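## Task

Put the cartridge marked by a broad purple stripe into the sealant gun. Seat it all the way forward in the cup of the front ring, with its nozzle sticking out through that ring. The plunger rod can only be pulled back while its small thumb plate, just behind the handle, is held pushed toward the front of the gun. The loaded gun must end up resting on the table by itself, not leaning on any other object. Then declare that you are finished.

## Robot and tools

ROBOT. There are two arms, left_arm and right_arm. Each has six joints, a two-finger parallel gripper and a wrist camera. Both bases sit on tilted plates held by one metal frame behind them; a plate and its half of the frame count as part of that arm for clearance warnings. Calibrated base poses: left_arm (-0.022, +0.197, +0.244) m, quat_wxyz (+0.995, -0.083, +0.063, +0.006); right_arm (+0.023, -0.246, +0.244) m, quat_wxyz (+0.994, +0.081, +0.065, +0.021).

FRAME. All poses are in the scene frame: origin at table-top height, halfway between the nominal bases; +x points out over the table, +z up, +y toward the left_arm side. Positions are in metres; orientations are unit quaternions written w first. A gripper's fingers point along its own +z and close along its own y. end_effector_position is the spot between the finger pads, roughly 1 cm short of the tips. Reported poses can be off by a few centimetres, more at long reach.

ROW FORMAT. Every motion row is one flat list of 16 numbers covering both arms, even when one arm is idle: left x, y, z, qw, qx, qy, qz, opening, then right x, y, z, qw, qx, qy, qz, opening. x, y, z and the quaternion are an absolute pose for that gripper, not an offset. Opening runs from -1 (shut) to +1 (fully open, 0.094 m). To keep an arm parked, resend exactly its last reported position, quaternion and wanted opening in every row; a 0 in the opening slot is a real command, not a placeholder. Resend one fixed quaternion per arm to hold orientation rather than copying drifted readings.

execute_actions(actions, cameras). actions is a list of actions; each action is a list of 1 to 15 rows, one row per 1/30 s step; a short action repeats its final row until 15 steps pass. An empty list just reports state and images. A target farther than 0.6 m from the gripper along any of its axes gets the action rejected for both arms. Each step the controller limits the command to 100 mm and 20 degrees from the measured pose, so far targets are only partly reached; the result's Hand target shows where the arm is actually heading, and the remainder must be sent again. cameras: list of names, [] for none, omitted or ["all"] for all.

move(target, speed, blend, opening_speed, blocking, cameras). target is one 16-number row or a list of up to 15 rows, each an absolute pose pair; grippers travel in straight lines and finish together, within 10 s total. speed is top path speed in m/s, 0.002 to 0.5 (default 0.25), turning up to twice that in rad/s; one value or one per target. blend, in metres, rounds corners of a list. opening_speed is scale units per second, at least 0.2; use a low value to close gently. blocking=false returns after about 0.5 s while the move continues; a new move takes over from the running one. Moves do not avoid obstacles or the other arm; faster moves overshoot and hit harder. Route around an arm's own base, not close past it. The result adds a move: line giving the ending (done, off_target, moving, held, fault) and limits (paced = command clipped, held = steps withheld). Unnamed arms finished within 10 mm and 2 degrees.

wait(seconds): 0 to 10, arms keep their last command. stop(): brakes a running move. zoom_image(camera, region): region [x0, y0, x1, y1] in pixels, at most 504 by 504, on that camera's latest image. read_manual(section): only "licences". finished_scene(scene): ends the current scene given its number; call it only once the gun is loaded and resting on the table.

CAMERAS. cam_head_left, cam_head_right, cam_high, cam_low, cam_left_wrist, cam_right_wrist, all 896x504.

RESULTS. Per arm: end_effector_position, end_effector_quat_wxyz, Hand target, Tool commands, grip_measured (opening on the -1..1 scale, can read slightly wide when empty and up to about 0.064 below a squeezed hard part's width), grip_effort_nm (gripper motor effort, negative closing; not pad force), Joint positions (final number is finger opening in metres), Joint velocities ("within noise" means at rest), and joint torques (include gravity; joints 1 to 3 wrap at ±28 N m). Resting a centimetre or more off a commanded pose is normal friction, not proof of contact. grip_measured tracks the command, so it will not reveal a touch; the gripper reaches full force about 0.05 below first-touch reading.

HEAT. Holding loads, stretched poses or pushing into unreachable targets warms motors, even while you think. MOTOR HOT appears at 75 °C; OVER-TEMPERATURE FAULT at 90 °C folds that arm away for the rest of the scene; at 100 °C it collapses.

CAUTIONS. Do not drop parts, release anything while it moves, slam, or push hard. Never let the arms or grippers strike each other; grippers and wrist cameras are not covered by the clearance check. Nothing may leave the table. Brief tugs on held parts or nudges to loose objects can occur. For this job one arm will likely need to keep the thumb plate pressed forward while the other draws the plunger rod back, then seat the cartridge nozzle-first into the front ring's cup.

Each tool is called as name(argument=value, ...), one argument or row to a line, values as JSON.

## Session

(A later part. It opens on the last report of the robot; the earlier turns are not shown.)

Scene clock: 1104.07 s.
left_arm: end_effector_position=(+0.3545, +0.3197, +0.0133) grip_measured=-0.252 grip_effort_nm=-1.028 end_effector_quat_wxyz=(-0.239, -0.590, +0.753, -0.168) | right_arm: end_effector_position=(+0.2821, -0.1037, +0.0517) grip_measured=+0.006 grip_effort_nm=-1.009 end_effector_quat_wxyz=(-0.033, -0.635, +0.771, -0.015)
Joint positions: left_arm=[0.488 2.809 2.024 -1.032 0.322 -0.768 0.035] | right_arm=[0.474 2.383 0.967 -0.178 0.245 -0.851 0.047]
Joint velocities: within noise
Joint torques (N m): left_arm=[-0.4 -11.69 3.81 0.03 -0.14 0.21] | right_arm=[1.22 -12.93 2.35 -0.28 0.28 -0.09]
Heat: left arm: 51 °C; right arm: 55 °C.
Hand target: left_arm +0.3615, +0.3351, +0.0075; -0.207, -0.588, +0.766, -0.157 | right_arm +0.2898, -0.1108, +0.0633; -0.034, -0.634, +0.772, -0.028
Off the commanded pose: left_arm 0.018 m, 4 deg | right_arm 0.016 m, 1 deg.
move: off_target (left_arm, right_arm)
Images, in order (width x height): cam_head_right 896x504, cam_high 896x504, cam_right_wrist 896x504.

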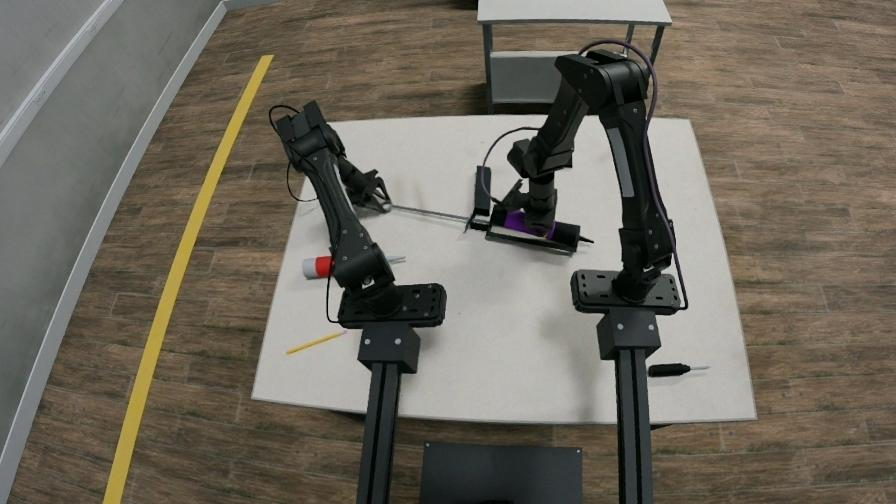

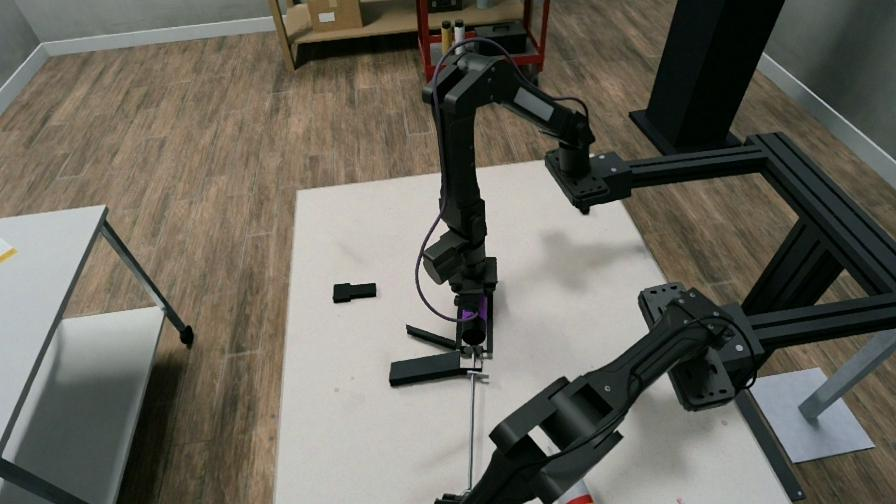

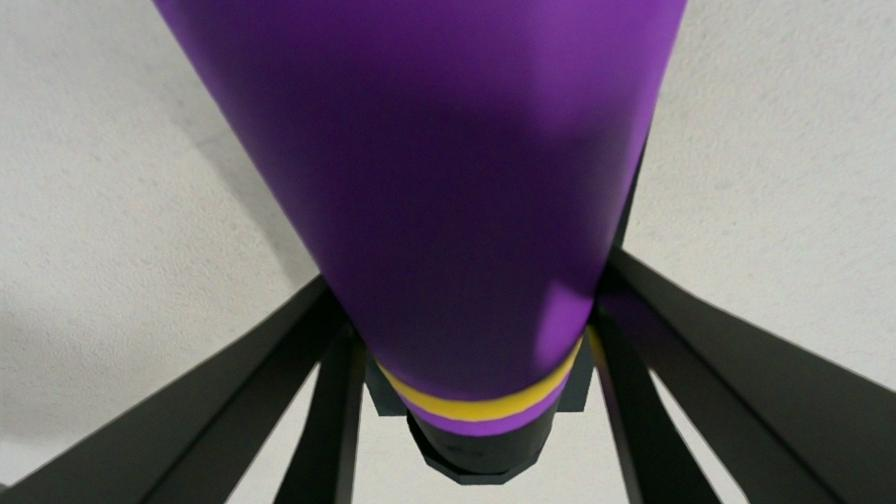

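move(
  target=[0.3615,0.335,0.0065,0.2053,0.588,-0.7663,0.1575,-0.4,0.2830,-0.1100,0.0455,0.0337,0.6341,-0.7719,0.0277,-0.08],
  speed=0.05,
  cameras=["cam_high","cam_right_wrist","cam_head_right"],
)

zoom_image(
  camera="cam_high",
  region=[430, 270, 520, 380],
)

zoom_image(
  camera="cam_head_right",
  region=[465, 190, 595, 265],
)

Scene clock: 1108.03 s.
left_arm: end_effector_position=(+0.3545, +0.3197, +0.0133) grip_measured=-0.252 grip_effort_nm=-1.033 end_effector_quat_wxyz=(-0.239, -0.590, +0.753, -0.168) | right_arm: end_effector_position=(+0.2828, -0.1029, +0.0497) grip_measured=+0.006 grip_effort_nm=-1.004 end_effector_quat_wxyz=(-0.029, -0.635, +0.772, -0.016)
Joint positions: left_arm=[0.488 2.809 2.024 -1.032 0.322 -0.768 0.035] | right_arm=[0.474 2.388 0.962 -0.159 0.246 -0.852 0.047]
Joint velocities: within noise
Joint torques (N m): left_arm=[-0.34 -11.7 3.85 0.02 -0.16 0.17] | right_arm=[1.39 -8.1 2.11 0.26 0.28 -0.06]
Heat: left arm: 51 °C; right arm: 57 °C.
Hand target: left_arm +0.3615, +0.3351, +0.0075; -0.207, -0.588, +0.766, -0.157 | right_arm +0.2829, -0.1099, +0.0457; -0.034, -0.634, +0.772, -0.028
Off the commanded pose: left_arm 0.018 m, 4 deg | right_arm 0.008 m, 1 deg.
move: off_target (left_arm)
Images, in order (width x height): cam_head_right 896x504, cam_high 896x504, cam_right_wrist 896x504.

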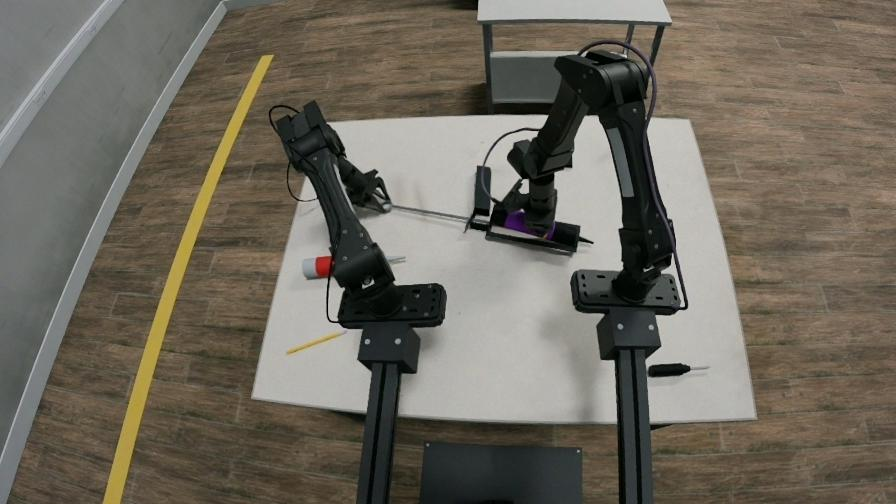

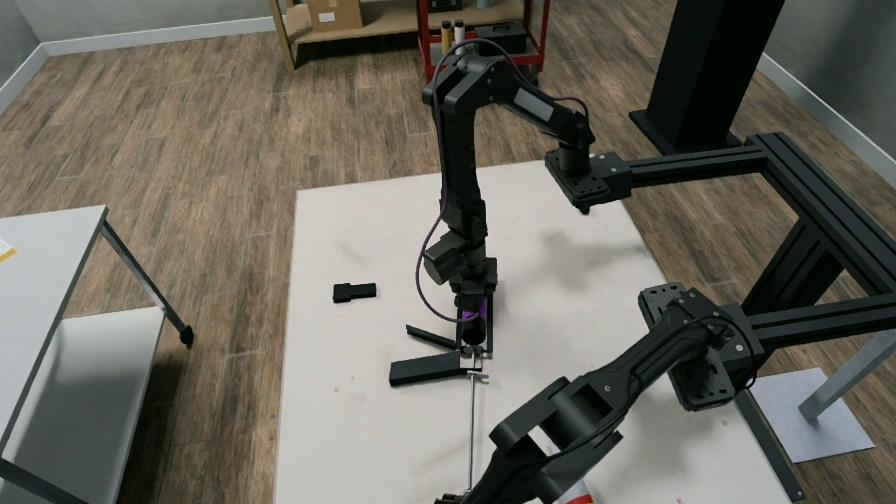

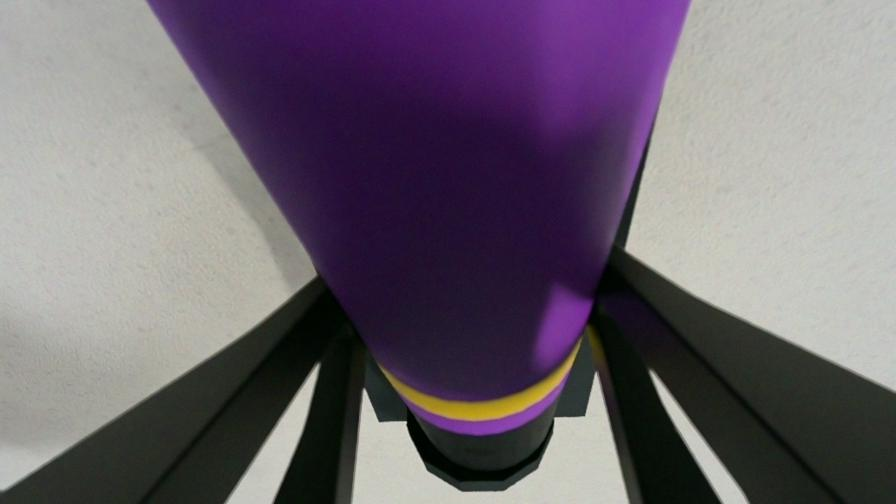

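Scaled by 4.582 from the camera's 896x504 image, which has a finer 1280x720 frame.

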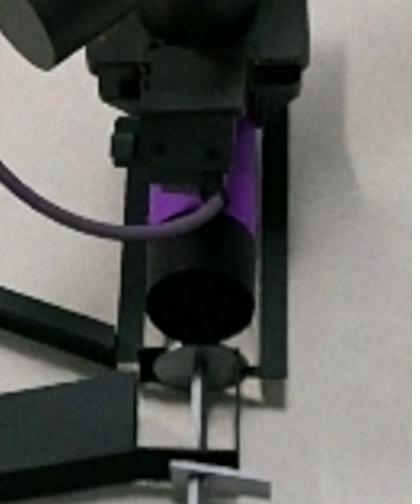

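Scaled by 3.877 from the camera's 896x504 image, which has a finer 1280x720 frame.

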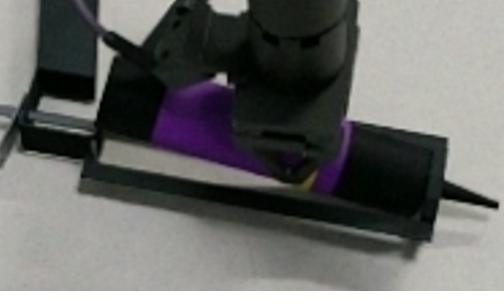

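wait(
  seconds=0.1,
  cameras=["cam_low","cam_high"],
)

zoom_image(
  camera="cam_low",
  region=[530, 220, 580, 265],
)

zoom_image(
  camera="cam_high",
  region=[450, 325, 500, 365],
)

Scene clock: 1111.10 s.
left_arm: end_effector_position=(+0.3545, +0.3197, +0.0133) grip_measured=-0.252 grip_effort_nm=-1.033 end_effector_quat_wxyz=(-0.239, -0.590, +0.753, -0.168) | right_arm: end_effector_position=(+0.2828, -0.1029, +0.0497) grip_measured=+0.006 grip_effort_nm=-1.009 end_effector_quat_wxyz=(-0.029, -0.635, +0.772, -0.016)
Joint positions: left_arm=[0.488 2.809 2.024 -1.032 0.322 -0.768 0.035] | right_arm=[0.474 2.388 0.962 -0.159 0.246 -0.852 0.047]
Joint velocities: within noise
Joint torques (N m): left_arm=[-0.53 -11.77 3.84 0.02 -0.16 0.21] | right_arm=[1.46 -8.02 1.98 0.24 0.28 -0.05]
Heat: left arm: 51 °C; right arm: 57 °C.
Hand target: left_arm +0.3615, +0.3351, +0.0075; -0.207, -0.588, +0.766, -0.157 | right_arm +0.2828, -0.1099, +0.0457; -0.034, -0.634, +0.772, -0.028
Tool commands: left_gripper/opening=-0.4 right_gripper/opening=-0.08
Off the commanded pose: left_arm 0.018 m, 4 deg | right_arm 0.008 m, 1 deg.
wait: 0.10 s; at rest from the start
Images, in order (width x height): cam_high 896x504, cam_low 896x504.

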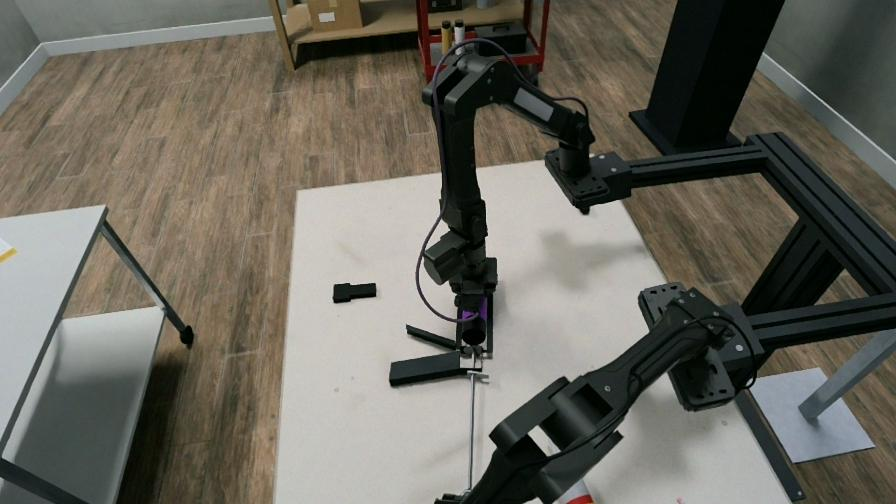

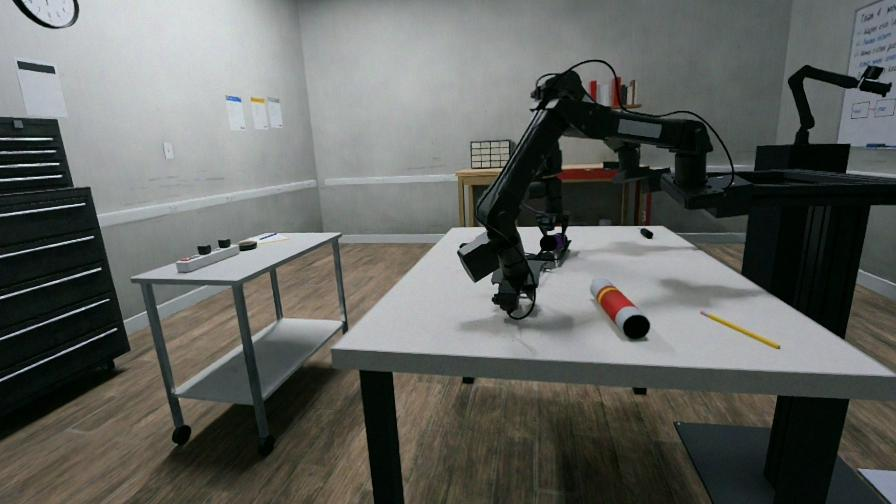

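Scaled by 10.080 from the camera's 896x504 image, which has a finer 1280x720 frame.

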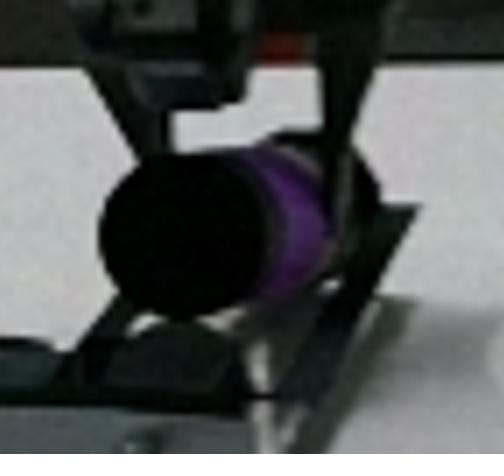

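Scaled by 10.080 from the camera's 896x504 image, which has a finer 1280x720 frame.

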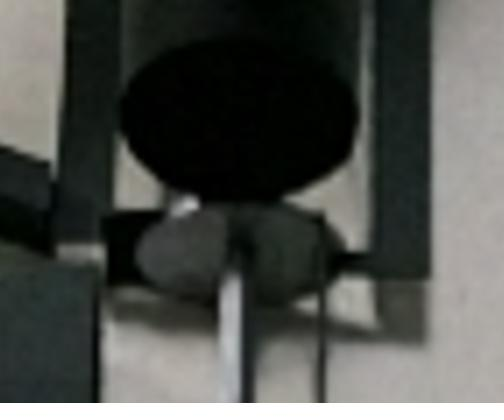

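move(
  target=[0.3615,0.335,0.0065,0.2053,0.588,-0.7663,0.1575,-0.4,0.2870,-0.1190,0.0600,0.0337,0.6341,-0.7719,0.0277,-0.08],
  speed=0.05,
  cameras=["cam_high","cam_right_wrist","cam_head_right"],
)

zoom_image(
  camera="cam_high",
  region=[450, 325, 500, 365],
)

zoom_image(
  camera="cam_head_right",
  region=[465, 190, 595, 265],
)

Scene clock: 1135.23 s.
left_arm: end_effector_position=(+0.3546, +0.3196, +0.0134) grip_measured=-0.252 grip_effort_nm=-1.023 end_effector_quat_wxyz=(-0.239, -0.590, +0.753, -0.168) | right_arm: end_effector_position=(+0.2798, -0.1111, +0.0475) grip_measured=+0.006 grip_effort_nm=-1.009 end_effector_quat_wxyz=(-0.035, -0.634, +0.772, -0.016)
Joint positions: left_arm=[0.488 2.809 2.024 -1.032 0.323 -0.768 0.035] | right_arm=[0.456 2.388 0.947 -0.152 0.248 -0.868 0.047]
Joint velocities: within noise
Joint torques (N m): left_arm=[-0.39 -11.78 3.88 0.03 -0.15 0.2] | right_arm=[1.11 -13.2 1.42 -0.17 0.27 -0.08]
Heat: left arm: 52 °C; right arm: 56 °C.
Hand target: left_arm +0.3615, +0.3351, +0.0075; -0.207, -0.588, +0.766, -0.157 | right_arm +0.2868, -0.1188, +0.0592; -0.034, -0.634, +0.772, -0.028
Off the commanded pose: left_arm 0.018 m, 4 deg | right_arm 0.016 m, 1 deg.
move: off_target (left_arm, right_arm)
Images, in order (width x height): cam_head_right 896x504, cam_high 896x504, cam_right_wrist 896x504.

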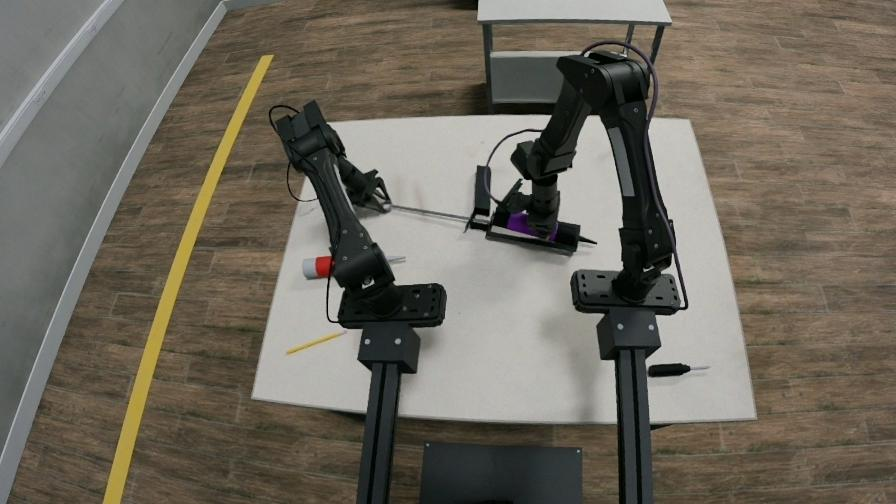

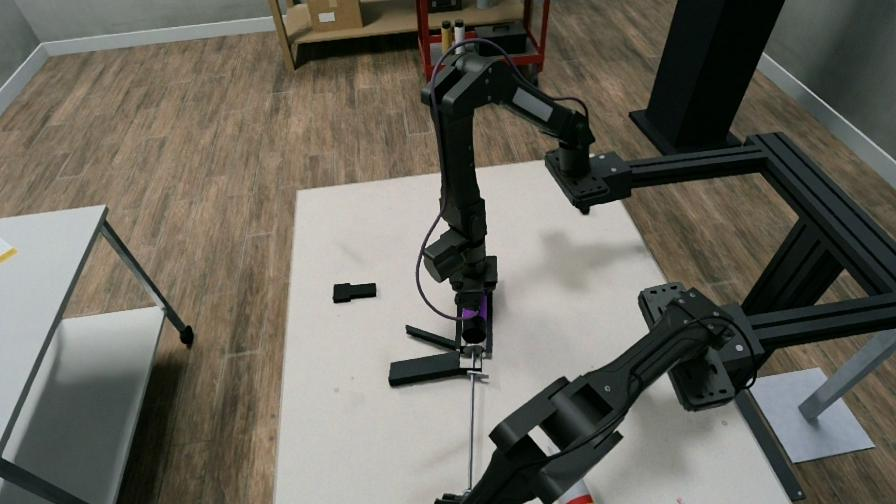

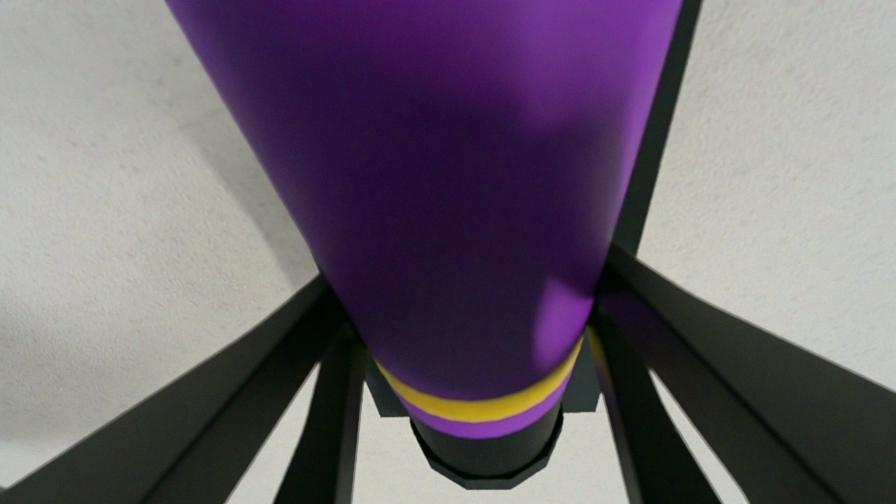

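Scaled by 10.080 from the camera's 896x504 image, which has a finer 1280x720 frame.

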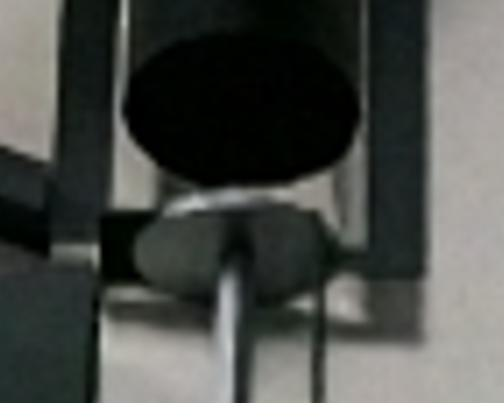

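Scaled by 3.877 from the camera's 896x504 image, which has a finer 1280x720 frame.

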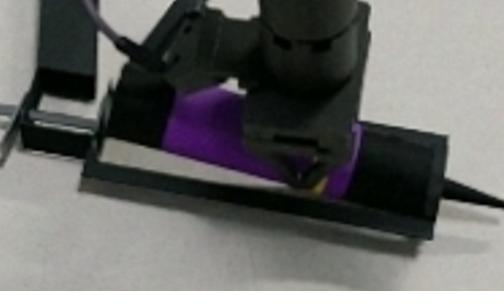

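move(
  target=[0.3615,0.335,0.0065,0.2053,0.588,-0.7663,0.1575,-0.4,0.2810,-0.1170,0.0430,0.0337,0.6341,-0.7719,0.0277,-0.08],
  speed=0.05,
  cameras=["cam_high","cam_right_wrist","cam_head_right","cam_low"],
)

zoom_image(
  camera="cam_high",
  region=[450, 325, 500, 365],
)

zoom_image(
  camera="cam_low",
  region=[530, 220, 580, 265],
)

Scene clock: 1138.80 s.
left_arm: end_effector_position=(+0.3546, +0.3196, +0.0134) grip_measured=-0.252 grip_effort_nm=-1.028 end_effector_quat_wxyz=(-0.239, -0.590, +0.753, -0.168) | right_arm: end_effector_position=(+0.2814, -0.1105, +0.0453) grip_measured=+0.006 grip_effort_nm=-1.004 end_effector_quat_wxyz=(-0.028, -0.634, +0.773, -0.019)
Joint positions: left_arm=[0.488 2.809 2.024 -1.032 0.323 -0.768 0.035] | right_arm=[0.456 2.393 0.939 -0.124 0.252 -0.869 0.047]
Joint velocities: within noise
Joint torques (N m): left_arm=[-0.35 -11.66 3.93 0.03 -0.17 0.21] | right_arm=[1.36 -8.42 1.87 0.2 0.23 -0.06]
Heat: left arm: 52 °C; right arm: 58 °C.
Hand target: left_arm +0.3615, +0.3351, +0.0075; -0.207, -0.588, +0.766, -0.157 | right_arm +0.2809, -0.1169, +0.0431; -0.034, -0.634, +0.772, -0.028
Off the commanded pose: left_arm 0.018 m, 4 deg | right_arm 0.007 m, 1 deg.
move: off_target (left_arm)
Images, in order (width x height): cam_head_right 896x504, cam_high 896x504, cam_low 896x504, cam_right_wrist 896x504.

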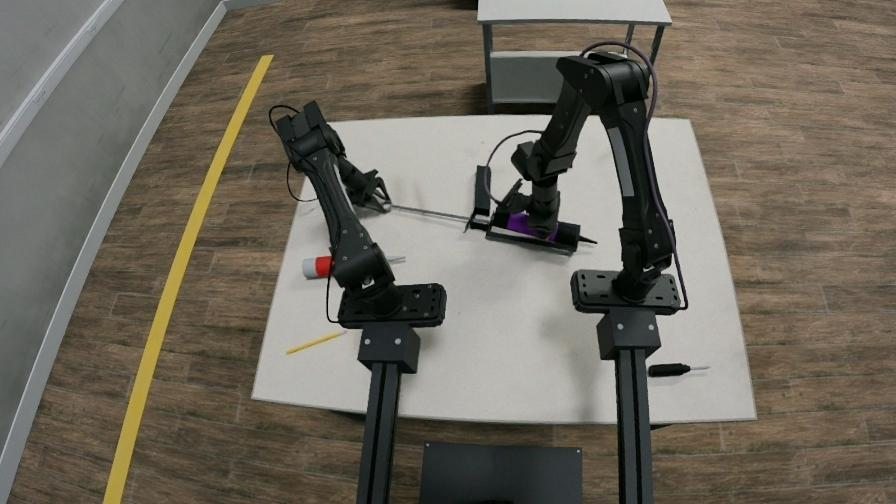

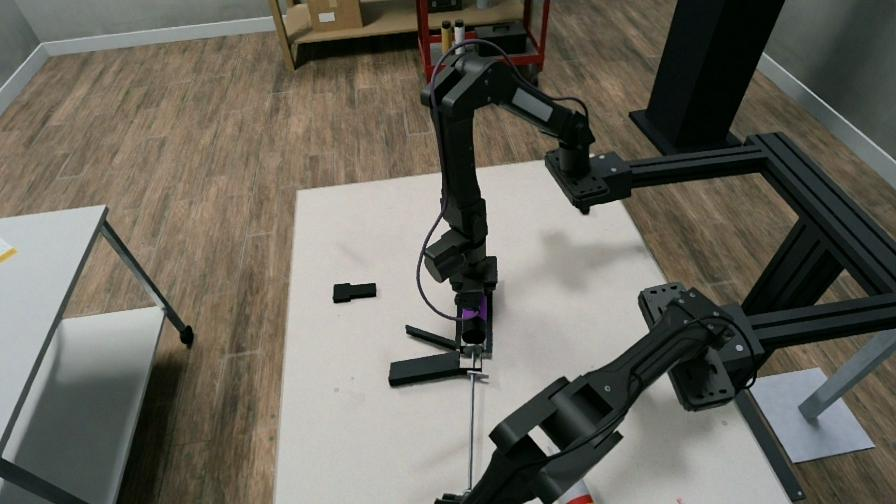

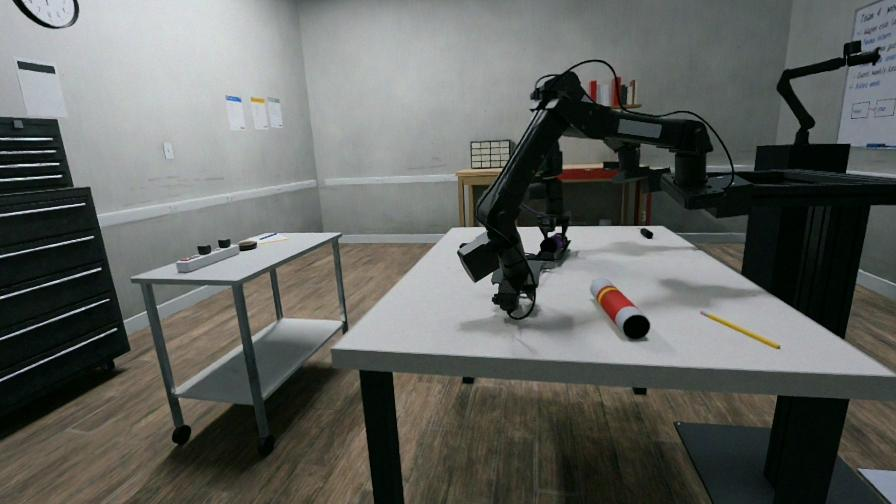

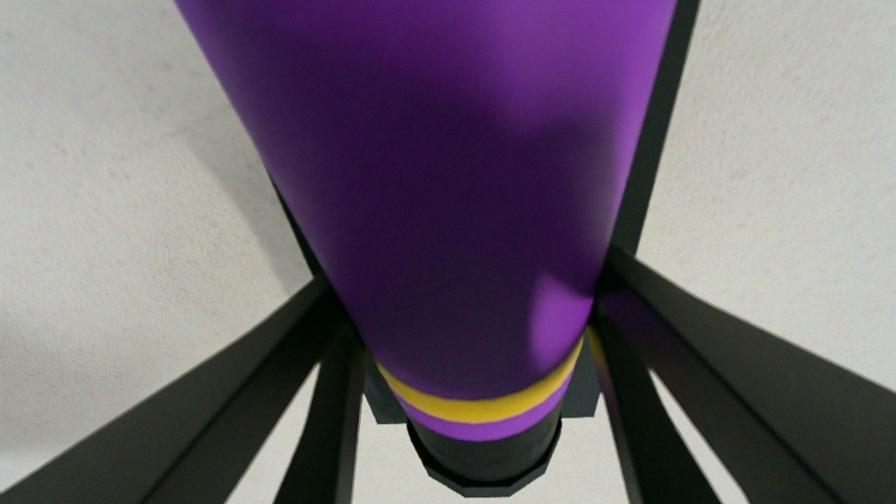

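Scaled by 10.080 from the camera's 896x504 image, which has a finer 1280x720 frame.

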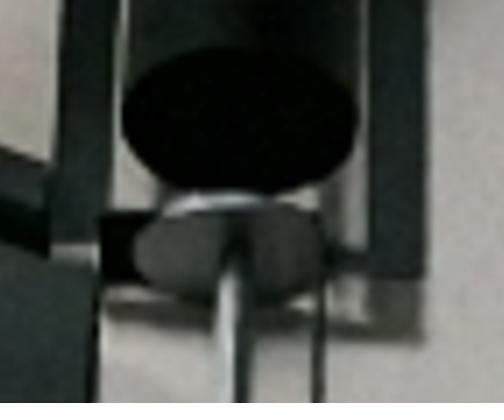

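Scaled by 10.080 from the camera's 896x504 image, which has a finer 1280x720 frame.

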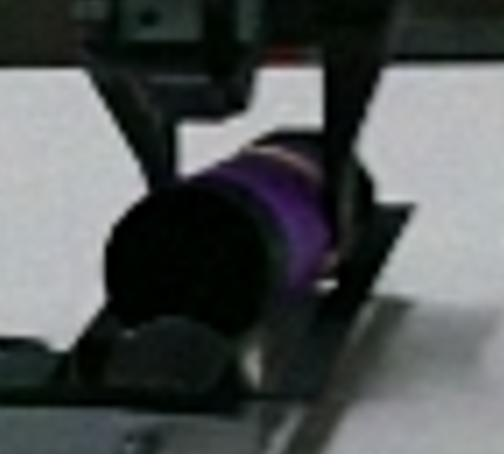

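move(
  target=[0.3615,0.335,0.0065,0.2053,0.588,-0.7663,0.1575,-0.4,0.2810,-0.1170,0.0380,0.0337,0.6341,-0.7719,0.0277,-0.08],
  speed=0.05,
  cameras=["cam_high","cam_right_wrist","cam_low"],
)

zoom_image(
  camera="cam_high",
  region=[450, 325, 500, 365],
)

zoom_image(
  camera="cam_low",
  region=[530, 220, 580, 265],
)

Scene clock: 1141.97 s.
left_arm: end_effector_position=(+0.3546, +0.3196, +0.0134) grip_measured=-0.252 grip_effort_nm=-1.028 end_effector_quat_wxyz=(-0.239, -0.590, +0.753, -0.168) | right_arm: end_effector_position=(+0.2803, -0.1105, +0.0416) grip_measured=+0.006 grip_effort_nm=-1.004 end_effector_quat_wxyz=(-0.028, -0.635, +0.772, -0.020)
Joint positions: left_arm=[0.488 2.809 2.024 -1.032 0.323 -0.768 0.035] | right_arm=[0.456 2.407 0.939 -0.11 0.253 -0.872 0.047]
Joint velocities: within noise
Joint torques (N m): left_arm=[-0.53 -11.63 3.88 0 -0.18 0.22] | right_arm=[1.05 -8.05 2.22 0.18 0.22 -0.07]
Heat: left arm: 52 °C; right arm: 57 °C.
Hand target: left_arm +0.3615, +0.3351, +0.0075; -0.207, -0.588, +0.766, -0.157 | right_arm +0.2809, -0.1170, +0.0382; -0.034, -0.634, +0.772, -0.028
Off the commanded pose: left_arm 0.018 m, 4 deg | right_arm 0.007 m, 1 deg.
move: off_target (left_arm)
Images, in order (width x height): cam_high 896x504, cam_low 896x504, cam_right_wrist 896x504.

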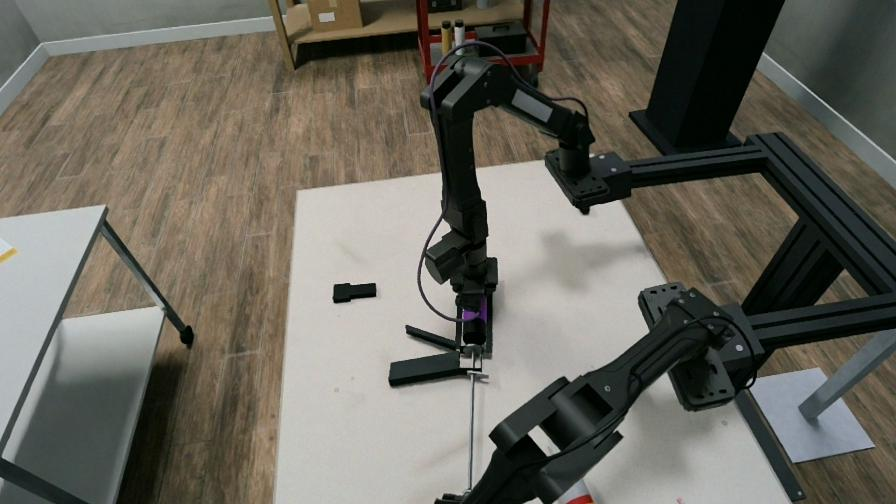

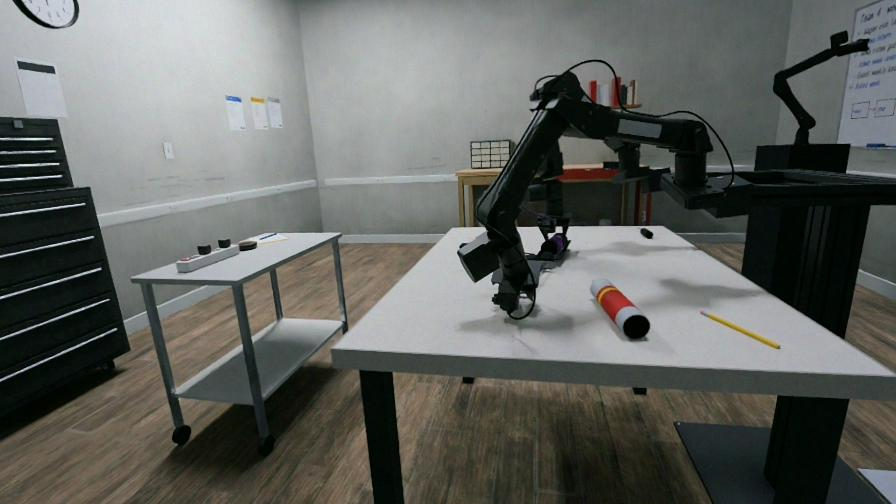

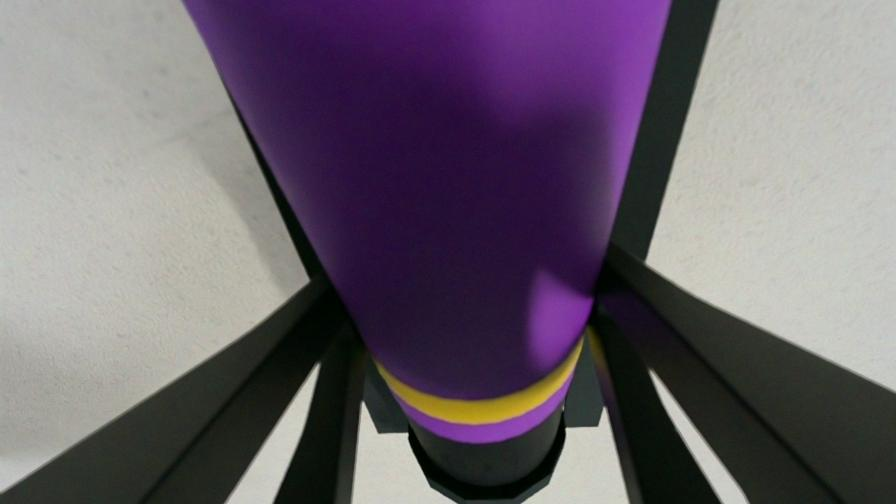

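Scaled by 10.080 from the camera's 896x504 image, which has a finer 1280x720 frame.

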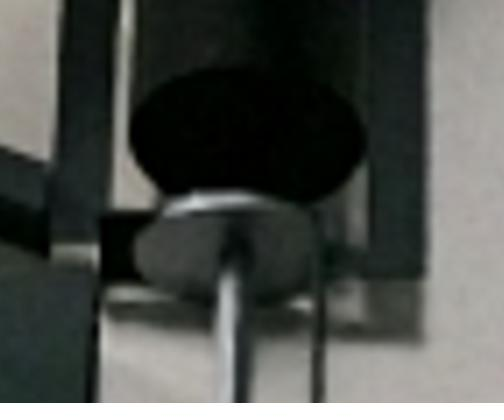

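Scaled by 10.080 from the camera's 896x504 image, which has a finer 1280x720 frame.

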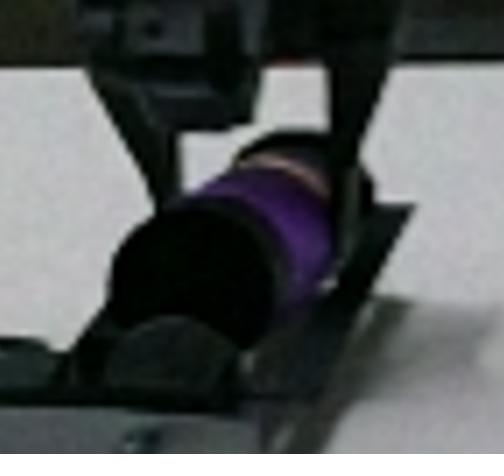

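move(
  target=[0.3615,0.335,0.0065,0.2053,0.588,-0.7663,0.1575,-0.4,0.2830,-0.1170,0.0350,0.0337,0.6341,-0.7719,0.0277,-0.08],
  speed=0.04,
  cameras=["cam_high","cam_right_wrist","cam_head_right"],
)

zoom_image(
  camera="cam_high",
  region=[450, 325, 500, 365],
)

zoom_image(
  camera="cam_head_right",
  region=[465, 190, 595, 265],
)

Scene clock: 1147.30 s.
left_arm: end_effector_position=(+0.3545, +0.3195, +0.0134) grip_measured=-0.252 grip_effort_nm=-1.028 end_effector_quat_wxyz=(-0.239, -0.590, +0.753, -0.168) | right_arm: end_effector_position=(+0.2792, -0.1120, +0.0374) grip_measured=+0.006 grip_effort_nm=-1.004 end_effector_quat_wxyz=(-0.030, -0.634, +0.772, -0.020)
Joint positions: left_arm=[0.488 2.809 2.024 -1.032 0.323 -0.768 0.035] | right_arm=[0.45 2.421 0.939 -0.097 0.254 -0.875 0.047]
Joint velocities: within noise
Joint torques (N m): left_arm=[-0.46 -11.69 3.88 0.02 -0.16 0.17] | right_arm=[1.06 -8.17 3.07 0.1 0.2 -0.12]
Heat: left arm: 52 °C; right arm: 56 °C.
Hand target: left_arm +0.3615, +0.3351, +0.0075; -0.207, -0.588, +0.766, -0.157 | right_arm +0.2829, -0.1170, +0.0351; -0.034, -0.634, +0.772, -0.028
Off the commanded pose: left_arm 0.018 m, 4 deg | right_arm 0.007 m, 1 deg.
move: off_target (left_arm)
Images, in order (width x height): cam_head_right 896x504, cam_high 896x504, cam_right_wrist 896x504.

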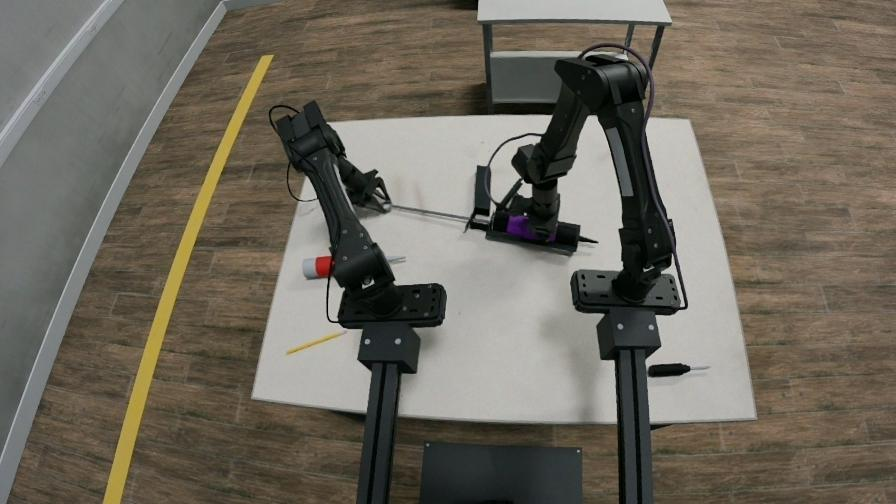

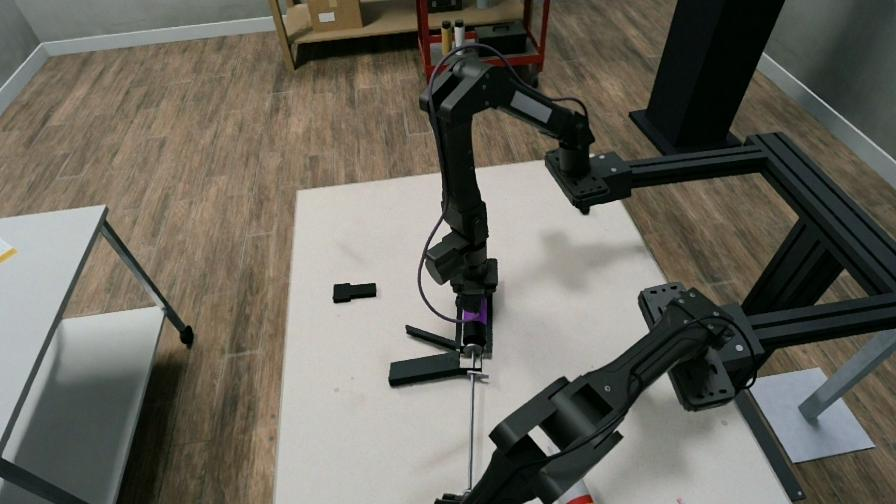

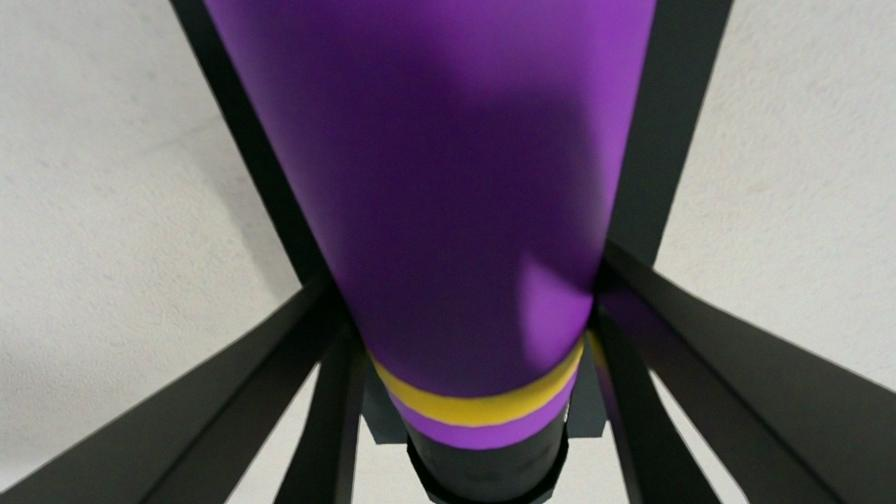

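Scaled by 10.080 from the camera's 896x504 image, which has a finer 1280x720 frame.

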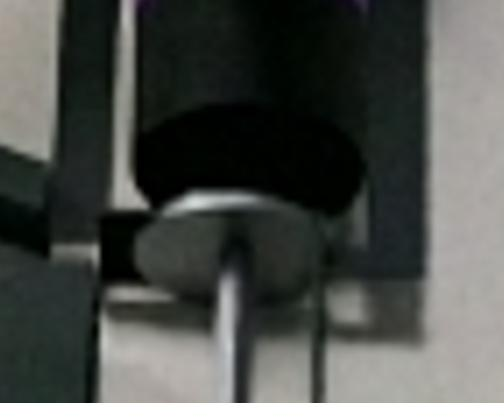

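Scaled by 3.877 from the camera's 896x504 image, which has a finer 1280x720 frame.

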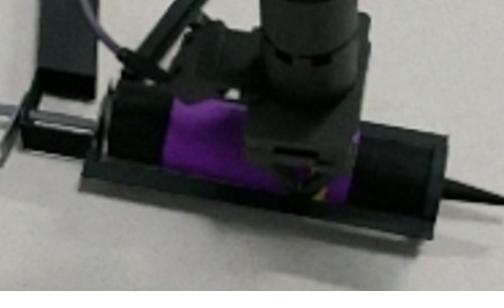

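move(
  target=[0.3615,0.335,0.0065,0.2053,0.588,-0.7663,0.1575,-0.4,0.2840,-0.1180,0.0310,0.0337,0.6341,-0.7719,0.0277,-0.08],
  speed=0.04,
  cameras=["cam_high","cam_right_wrist","cam_head_right"],
)

zoom_image(
  camera="cam_high",
  region=[450, 325, 500, 365],
)

zoom_image(
  camera="cam_head_right",
  region=[465, 190, 595, 265],
)

Scene clock: 1151.53 s.
left_arm: end_effector_position=(+0.3545, +0.3195, +0.0134) grip_measured=-0.252 grip_effort_nm=-1.028 end_effector_quat_wxyz=(-0.239, -0.590, +0.753, -0.168) | right_arm: end_effector_position=(+0.2800, -0.1117, +0.0365) grip_measured=+0.006 grip_effort_nm=-1.009 end_effector_quat_wxyz=(-0.030, -0.635, +0.772, -0.020)
Joint positions: left_arm=[0.488 2.809 2.024 -1.032 0.323 -0.768 0.035] | right_arm=[0.45 2.425 0.944 -0.098 0.254 -0.878 0.047]
Joint velocities: within noise
Joint torques (N m): left_arm=[-0.5 -11.84 3.92 0.05 -0.16 0.19] | right_arm=[0.62 -7.28 3.17 0.21 0.22 -0.13]
Heat: left arm: 52 °C; right arm: 56 °C.
Hand target: left_arm +0.3615, +0.3351, +0.0075; -0.207, -0.588, +0.766, -0.157 | right_arm +0.2837, -0.1181, +0.0312; -0.034, -0.634, +0.772, -0.028
Off the commanded pose: left_arm 0.018 m, 4 deg | right_arm 0.009 m, 1 deg.
move: off_target (left_arm)
Images, in order (width x height): cam_head_right 896x504, cam_high 896x504, cam_right_wrist 896x504.

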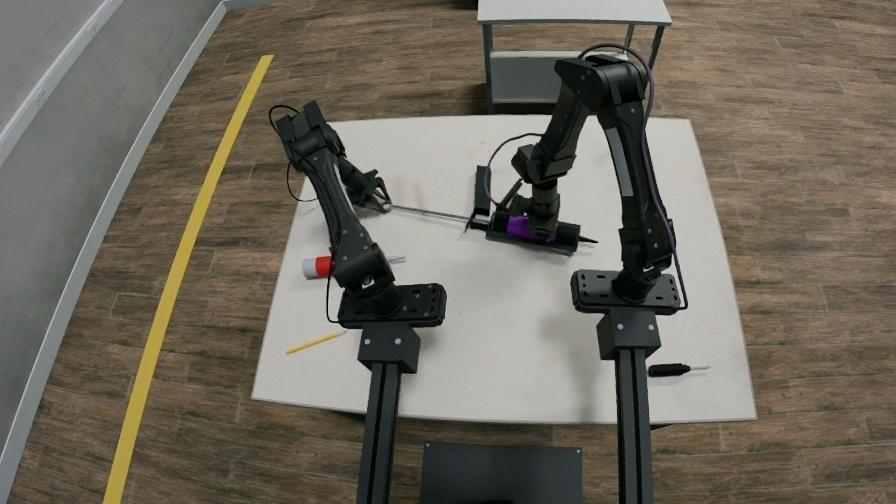

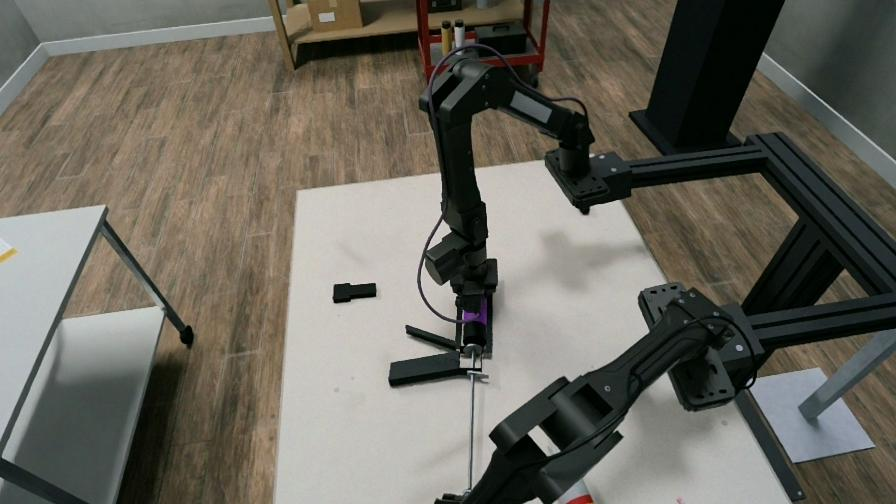

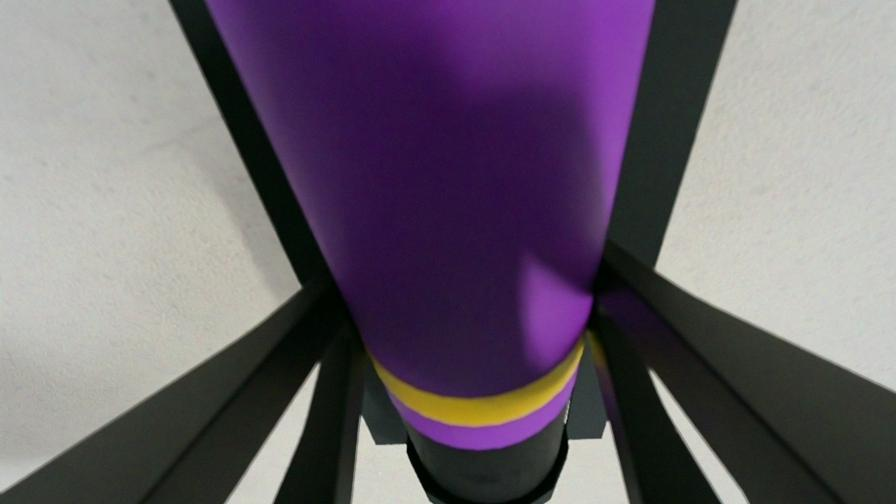

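Scaled by 10.080 from the camera's 896x504 image, which has a finer 1280x720 frame.

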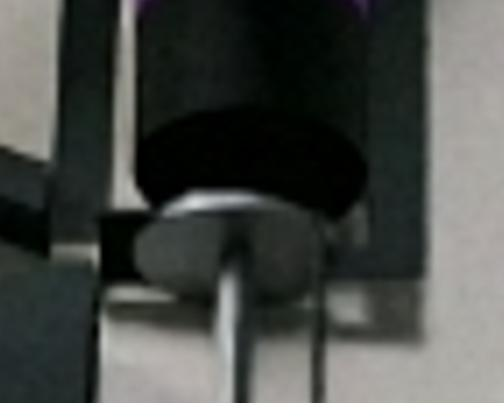

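Scaled by 3.877 from the camera's 896x504 image, which has a finer 1280x720 frame.

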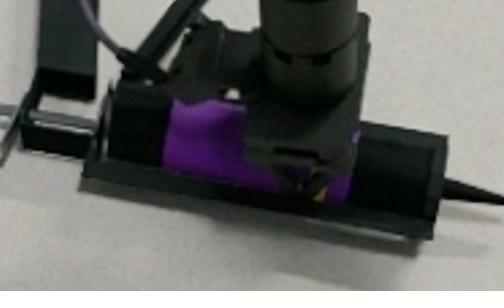

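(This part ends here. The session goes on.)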